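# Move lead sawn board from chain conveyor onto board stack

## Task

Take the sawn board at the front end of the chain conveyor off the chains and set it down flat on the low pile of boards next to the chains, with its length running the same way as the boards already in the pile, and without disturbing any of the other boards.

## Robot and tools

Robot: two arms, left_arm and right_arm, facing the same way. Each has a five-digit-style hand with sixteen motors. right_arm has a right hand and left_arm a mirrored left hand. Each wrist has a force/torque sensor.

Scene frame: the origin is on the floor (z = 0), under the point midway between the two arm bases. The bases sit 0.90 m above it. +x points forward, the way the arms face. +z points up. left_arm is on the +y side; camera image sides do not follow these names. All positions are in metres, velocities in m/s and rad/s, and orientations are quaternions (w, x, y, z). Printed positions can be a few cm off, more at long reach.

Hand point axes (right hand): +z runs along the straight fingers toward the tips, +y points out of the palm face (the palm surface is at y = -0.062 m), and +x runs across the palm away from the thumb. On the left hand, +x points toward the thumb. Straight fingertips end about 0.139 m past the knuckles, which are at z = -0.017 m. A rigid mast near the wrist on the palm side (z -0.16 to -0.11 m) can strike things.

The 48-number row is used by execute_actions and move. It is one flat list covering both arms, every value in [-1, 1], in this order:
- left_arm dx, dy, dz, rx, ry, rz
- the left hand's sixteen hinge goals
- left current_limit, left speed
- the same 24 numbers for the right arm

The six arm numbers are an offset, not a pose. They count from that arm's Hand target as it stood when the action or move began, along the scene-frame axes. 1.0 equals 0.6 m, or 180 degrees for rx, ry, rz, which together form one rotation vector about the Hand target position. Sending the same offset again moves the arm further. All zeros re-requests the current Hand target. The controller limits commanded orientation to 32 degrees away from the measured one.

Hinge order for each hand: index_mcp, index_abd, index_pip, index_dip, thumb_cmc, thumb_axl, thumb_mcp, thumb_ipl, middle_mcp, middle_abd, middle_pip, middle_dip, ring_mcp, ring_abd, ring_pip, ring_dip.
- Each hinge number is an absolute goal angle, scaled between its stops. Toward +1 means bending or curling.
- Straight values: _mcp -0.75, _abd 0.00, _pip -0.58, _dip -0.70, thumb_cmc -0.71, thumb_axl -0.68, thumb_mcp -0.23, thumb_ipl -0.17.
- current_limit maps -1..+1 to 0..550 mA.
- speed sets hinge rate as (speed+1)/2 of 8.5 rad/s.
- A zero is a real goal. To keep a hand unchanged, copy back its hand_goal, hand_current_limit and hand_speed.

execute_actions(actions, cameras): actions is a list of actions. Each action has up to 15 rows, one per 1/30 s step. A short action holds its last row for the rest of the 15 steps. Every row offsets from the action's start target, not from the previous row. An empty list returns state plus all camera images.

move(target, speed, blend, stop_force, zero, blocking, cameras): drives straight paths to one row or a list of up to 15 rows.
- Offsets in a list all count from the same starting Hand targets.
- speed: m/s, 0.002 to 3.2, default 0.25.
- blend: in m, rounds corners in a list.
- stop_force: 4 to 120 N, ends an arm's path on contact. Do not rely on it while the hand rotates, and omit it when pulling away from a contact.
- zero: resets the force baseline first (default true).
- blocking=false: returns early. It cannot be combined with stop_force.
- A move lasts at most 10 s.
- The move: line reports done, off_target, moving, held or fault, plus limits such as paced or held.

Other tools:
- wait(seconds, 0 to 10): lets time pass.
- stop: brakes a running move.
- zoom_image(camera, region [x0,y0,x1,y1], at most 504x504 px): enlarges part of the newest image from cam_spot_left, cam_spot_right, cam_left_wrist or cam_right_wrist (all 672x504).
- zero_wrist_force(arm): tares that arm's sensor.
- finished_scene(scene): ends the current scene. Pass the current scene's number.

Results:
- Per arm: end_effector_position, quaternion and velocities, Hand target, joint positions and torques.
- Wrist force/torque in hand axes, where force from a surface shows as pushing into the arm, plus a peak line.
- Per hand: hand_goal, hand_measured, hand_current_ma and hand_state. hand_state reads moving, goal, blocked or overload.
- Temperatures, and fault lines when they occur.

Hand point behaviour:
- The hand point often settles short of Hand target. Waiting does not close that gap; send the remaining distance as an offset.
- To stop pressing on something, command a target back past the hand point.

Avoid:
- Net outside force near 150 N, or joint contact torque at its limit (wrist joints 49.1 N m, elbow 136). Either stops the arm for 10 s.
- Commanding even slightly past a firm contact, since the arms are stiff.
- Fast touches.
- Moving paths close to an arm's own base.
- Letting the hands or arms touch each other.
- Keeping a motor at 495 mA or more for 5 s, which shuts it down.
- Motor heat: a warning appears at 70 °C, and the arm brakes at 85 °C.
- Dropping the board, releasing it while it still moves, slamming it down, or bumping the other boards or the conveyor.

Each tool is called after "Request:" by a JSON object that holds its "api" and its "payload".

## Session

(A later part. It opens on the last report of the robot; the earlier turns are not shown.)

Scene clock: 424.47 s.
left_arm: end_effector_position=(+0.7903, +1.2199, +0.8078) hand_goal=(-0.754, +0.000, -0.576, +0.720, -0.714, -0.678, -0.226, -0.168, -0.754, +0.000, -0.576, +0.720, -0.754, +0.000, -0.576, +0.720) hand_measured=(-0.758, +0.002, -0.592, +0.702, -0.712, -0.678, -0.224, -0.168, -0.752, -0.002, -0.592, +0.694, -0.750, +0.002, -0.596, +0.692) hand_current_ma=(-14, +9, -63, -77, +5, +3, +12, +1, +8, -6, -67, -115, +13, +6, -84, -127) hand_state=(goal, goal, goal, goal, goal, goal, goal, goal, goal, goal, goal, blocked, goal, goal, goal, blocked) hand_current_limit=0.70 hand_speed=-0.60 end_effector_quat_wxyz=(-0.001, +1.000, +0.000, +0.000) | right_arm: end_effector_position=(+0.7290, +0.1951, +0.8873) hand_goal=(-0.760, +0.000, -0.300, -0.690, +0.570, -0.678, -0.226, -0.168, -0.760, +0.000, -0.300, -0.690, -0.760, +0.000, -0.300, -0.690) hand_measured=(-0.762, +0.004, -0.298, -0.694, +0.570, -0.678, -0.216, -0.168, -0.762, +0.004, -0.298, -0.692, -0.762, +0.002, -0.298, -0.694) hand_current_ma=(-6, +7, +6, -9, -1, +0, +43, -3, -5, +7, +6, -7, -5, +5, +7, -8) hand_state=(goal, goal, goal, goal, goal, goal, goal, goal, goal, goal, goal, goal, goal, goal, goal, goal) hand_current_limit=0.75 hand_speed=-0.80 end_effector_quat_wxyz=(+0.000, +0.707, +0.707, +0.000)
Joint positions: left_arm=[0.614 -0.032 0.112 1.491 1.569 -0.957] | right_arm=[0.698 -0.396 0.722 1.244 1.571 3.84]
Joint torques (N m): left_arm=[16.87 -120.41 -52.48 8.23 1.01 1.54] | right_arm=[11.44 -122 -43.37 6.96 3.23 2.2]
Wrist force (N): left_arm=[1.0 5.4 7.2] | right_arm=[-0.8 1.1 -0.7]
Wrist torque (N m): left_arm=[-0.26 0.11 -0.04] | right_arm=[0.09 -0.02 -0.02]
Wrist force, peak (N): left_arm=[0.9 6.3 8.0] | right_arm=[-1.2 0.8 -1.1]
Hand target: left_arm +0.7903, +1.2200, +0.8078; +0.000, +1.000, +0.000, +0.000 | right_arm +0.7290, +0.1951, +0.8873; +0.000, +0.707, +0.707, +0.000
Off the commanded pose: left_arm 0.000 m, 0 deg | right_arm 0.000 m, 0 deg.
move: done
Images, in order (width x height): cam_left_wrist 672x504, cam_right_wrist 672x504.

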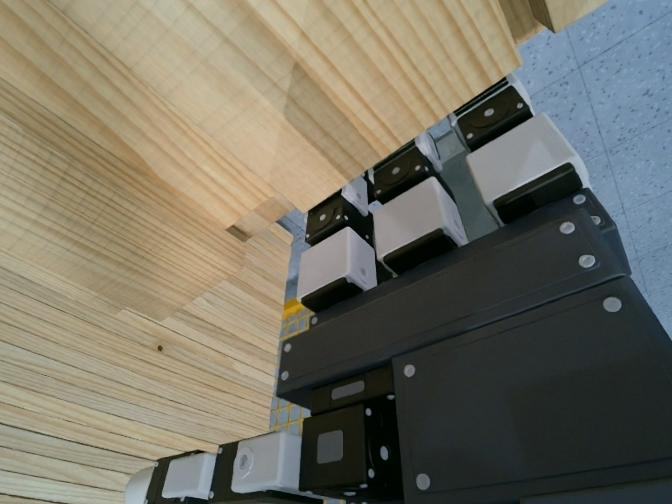

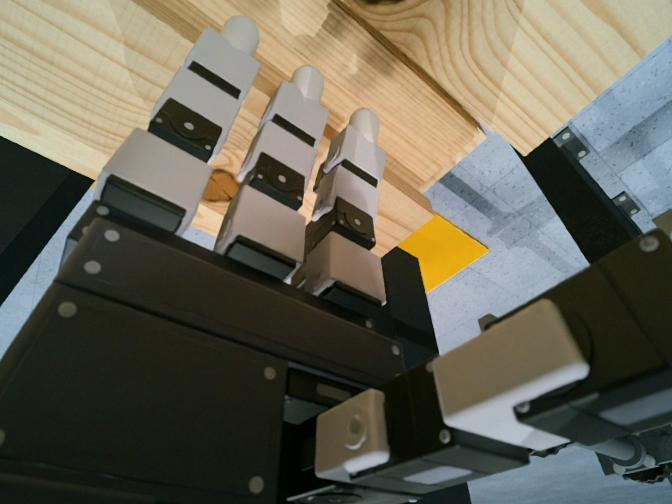

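Request:
{"api": "move", "payload": {"target": [-0.03,0.02,0.087,0,0,0,-0.76,0,-0.576,-0.7,-0.714,-0.678,-0.226,-0.168,-0.76,0,-0.576,-0.7,-0.76,0,-0.576,-0.7,0.7,-0.86,0,0,0,0,0,0,-0.76,0,-0.3,-0.69,0.571,-0.678,-0.226,-0.168,-0.76,0,-0.3,-0.69,-0.76,0,-0.3,-0.69,0.75,-0.8], "speed": 0.02, "cameras": ["cam_left_wrist","cam_right_wrist"]}}

Scene clock: 436.87 s.
left_arm: end_effector_position=(+0.7724, +1.2319, +0.8600) hand_goal=(-0.760, +0.000, -0.576, -0.700, -0.714, -0.678, -0.226, -0.168, -0.760, +0.000, -0.576, -0.700, -0.760, +0.000, -0.576, -0.700) hand_measured=(-0.762, +0.000, -0.578, -0.698, -0.712, -0.678, -0.224, -0.168, -0.762, +0.000, -0.578, -0.698, -0.762, +0.000, -0.578, -0.698) hand_current_ma=(-5, +0, -8, +9, +5, +3, +12, +1, -5, -1, -8, +11, -5, +2, -9, +10) hand_state=(goal, goal, goal, goal, goal, goal, goal, goal, goal, goal, goal, goal, goal, goal, goal, goal) hand_current_limit=0.70 hand_speed=-0.86 end_effector_quat_wxyz=(+0.000, +1.000, +0.000, +0.000) | right_arm: end_effector_position=(+0.7290, +0.1951, +0.8873) hand_goal=(-0.760, +0.000, -0.300, -0.690, +0.570, -0.678, -0.226, -0.168, -0.760, +0.000, -0.300, -0.690, -0.760, +0.000, -0.300, -0.690) hand_measured=(-0.762, +0.004, -0.298, -0.694, +0.570, -0.678, -0.216, -0.168, -0.762, +0.004, -0.298, -0.692, -0.762, +0.002, -0.298, -0.694) hand_current_ma=(-6, +7, +6, -9, -1, +0, +43, -3, -5, +7, +6, -7, -5, +5, +7, -8) hand_state=(goal, goal, goal, goal, goal, goal, goal, goal, goal, goal, goal, goal, goal, goal, goal, goal) hand_current_limit=0.75 hand_speed=-0.80 end_effector_quat_wxyz=(+0.000, +0.707, +0.707, +0.000)
Joint positions: left_arm=[0.633 -0.119 0.201 1.489 1.57 -0.938] | right_arm=[0.698 -0.396 0.722 1.244 1.571 3.84]
Joint torques (N m): left_arm=[13.57 -148.83 -24.63 6.93 1.06 1.4] | right_arm=[-2.37 -124.22 -42.82 7.23 1.08 1.73]
Wrist force (N): left_arm=[0.8 1.2 -0.7] | right_arm=[-0.7 0.8 -0.8]
Wrist torque (N m): left_arm=[0.32 -0.07 0.06] | right_arm=[0.07 -0.03 -0.02]
Wrist force, peak (N): left_arm=[1.2 5.9 8.2] | right_arm=[-0.9 1.1 -1.0]
Hand target: left_arm +0.7723, +1.2320, +0.8600; +0.000, +1.000, +0.000, +0.000 | right_arm +0.7290, +0.1951, +0.8873; +0.000, +0.707, +0.707, +0.000
Off the commanded pose: left_arm 0.000 m, 0 deg | right_arm 0.000 m, 0 deg.
move: done
Images, in order (width x height): cam_left_wrist 672x504, cam_right_wrist 672x504.

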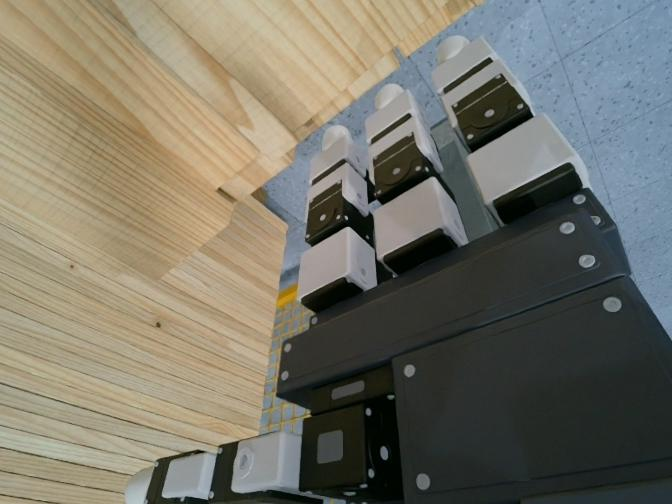

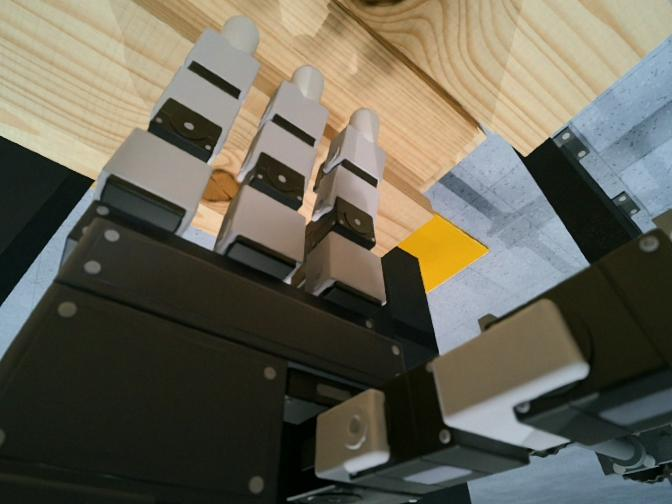

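Request:
{"api": "zoom_image", "payload": {"camera": "cam_left_wrist", "region": [180, 0, 520, 220]}}

Request:
{"api": "zoom_image", "payload": {"camera": "cam_right_wrist", "region": [290, 0, 630, 220]}}

Scaled by 1.482.

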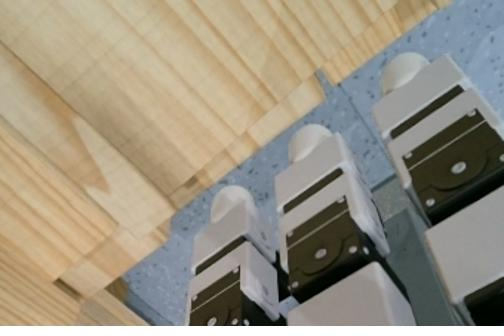

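Scaled by 1.482.

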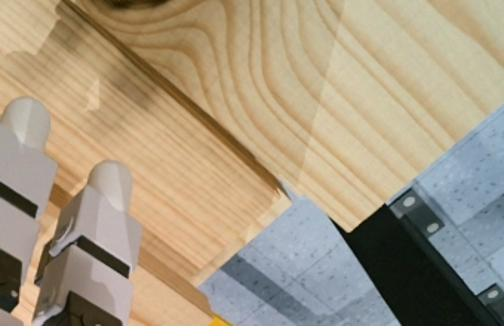

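Request:
{"api": "zoom_image", "payload": {"camera": "cam_left_wrist", "region": [330, 0, 490, 100]}}

Request:
{"api": "zoom_image", "payload": {"camera": "cam_left_wrist", "region": [250, 60, 410, 160]}}

Scaled by 3.150.

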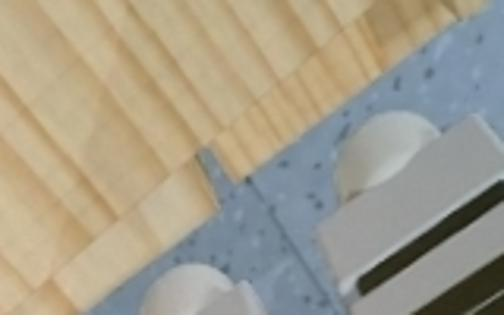

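Scaled by 3.150.

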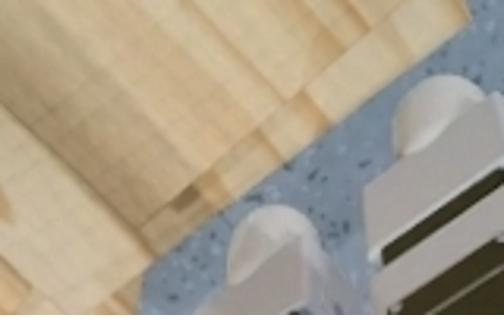

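Request:
{"api": "move", "payload": {"target": [-0.05,-0.05,0.2,0,0,0,-0.76,0,-0.576,-0.7,-0.714,-0.678,-0.226,-0.168,-0.76,0,-0.576,-0.7,-0.76,0,-0.576,-0.7,0.7,-0.86,-0.2,0,0.2,0,0,0,-0.76,0,-0.3,-0.69,0.571,-0.678,-0.226,-0.168,-0.76,0,-0.3,-0.69,-0.76,0,-0.3,-0.69,0.75,-0.8], "speed": 0.2, "cameras": ["cam_spot_left","cam_left_wrist"]}}

Request:
{"api": "zoom_image", "payload": {"camera": "cam_spot_left", "region": [205, 245, 365, 365]}}

Scene clock: 478.67 s.
left_arm: end_effector_position=(+0.7424, +1.2020, +0.9799) hand_goal=(-0.760, +0.000, -0.576, -0.700, -0.714, -0.678, -0.226, -0.168, -0.760, +0.000, -0.576, -0.700, -0.760, +0.000, -0.576, -0.700) hand_measured=(-0.762, +0.000, -0.578, -0.698, -0.712, -0.678, -0.224, -0.168, -0.762, +0.000, -0.578, -0.698, -0.762, +0.000, -0.578, -0.698) hand_current_ma=(-4, +0, -8, +9, +5, +3, +12, +1, -4, -1, -8, +11, -4, +2, -9, +10) hand_state=(goal, goal, goal, goal, goal, goal, goal, goal, goal, goal, goal, goal, goal, goal, goal, goal) hand_current_limit=0.70 hand_speed=-0.86 end_effector_quat_wxyz=(+0.000, +1.000, +0.000, +0.000) | right_arm: end_effector_position=(+0.6091, +0.1951, +1.0072) hand_goal=(-0.760, +0.000, -0.300, -0.690, +0.570, -0.678, -0.226, -0.168, -0.760, +0.000, -0.300, -0.690, -0.760, +0.000, -0.300, -0.690) hand_measured=(-0.762, +0.004, -0.298, -0.694, +0.570, -0.678, -0.216, -0.168, -0.762, +0.004, -0.298, -0.692, -0.762, +0.002, -0.298, -0.694) hand_current_ma=(-4, +7, +6, -9, -1, +0, +41, -3, -3, +7, +6, -7, -3, +5, +6, -8) hand_state=(goal, goal, goal, goal, goal, goal, goal, goal, goal, goal, goal, goal, goal, goal, goal, goal) hand_current_limit=0.75 hand_speed=-0.80 end_effector_quat_wxyz=(+0.000, +0.707, +0.707, +0.000)
Joint positions: left_arm=[0.627 -0.379 0.521 1.429 1.57 -0.944] | right_arm=[0.784 -0.634 0.972 1.232 1.571 3.926]
Joint torques (N m): left_arm=[-12.77 -144.48 -25.37 -0.01 -2.47 -3.17] | right_arm=[13.08 -112.63 -29.32 7.24 2.78 2.92]
Wrist force (N): left_arm=[0.8 1.4 -1.0] | right_arm=[-0.6 0.5 -1.5]
Wrist torque (N m): left_arm=[0.37 -0.13 0.16] | right_arm=[0.03 -0.04 -0.04]
Wrist force, peak (N): left_arm=[0.5 1.8 -2.2] | right_arm=[-0.6 0.2 -2.2]
Hand target: left_arm +0.7423, +1.2020, +0.9800; +0.000, +1.000, +0.000, +0.000 | right_arm +0.6090, +0.1951, +1.0073; +0.000, +0.707, +0.707, +0.000
Off the commanded pose: left_arm 0.000 m, 0 deg | right_arm 0.000 m, 0 deg.
move: done
Images, in order (width x height): cam_spot_left 672x504, cam_left_wrist 672x504.

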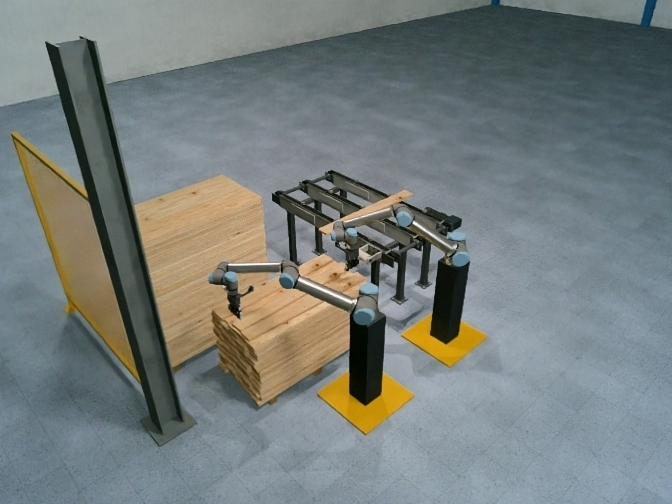

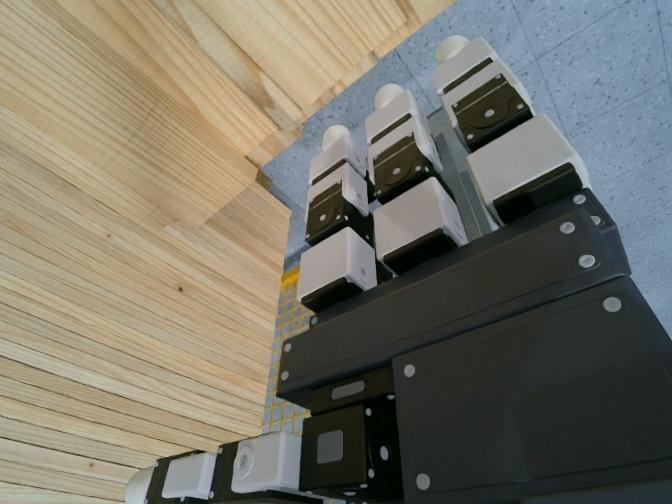

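Scaled by 3.150.

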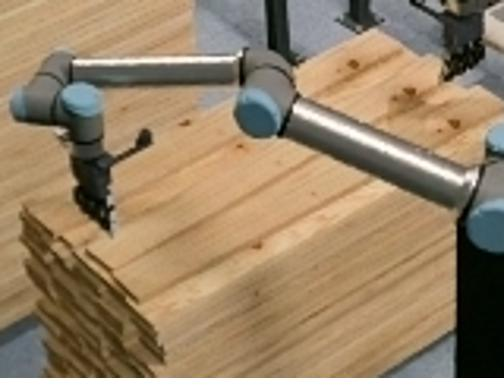

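Request:
{"api": "finished_scene", "payload": {"scene": 3}}

The scene is finished: the task was done.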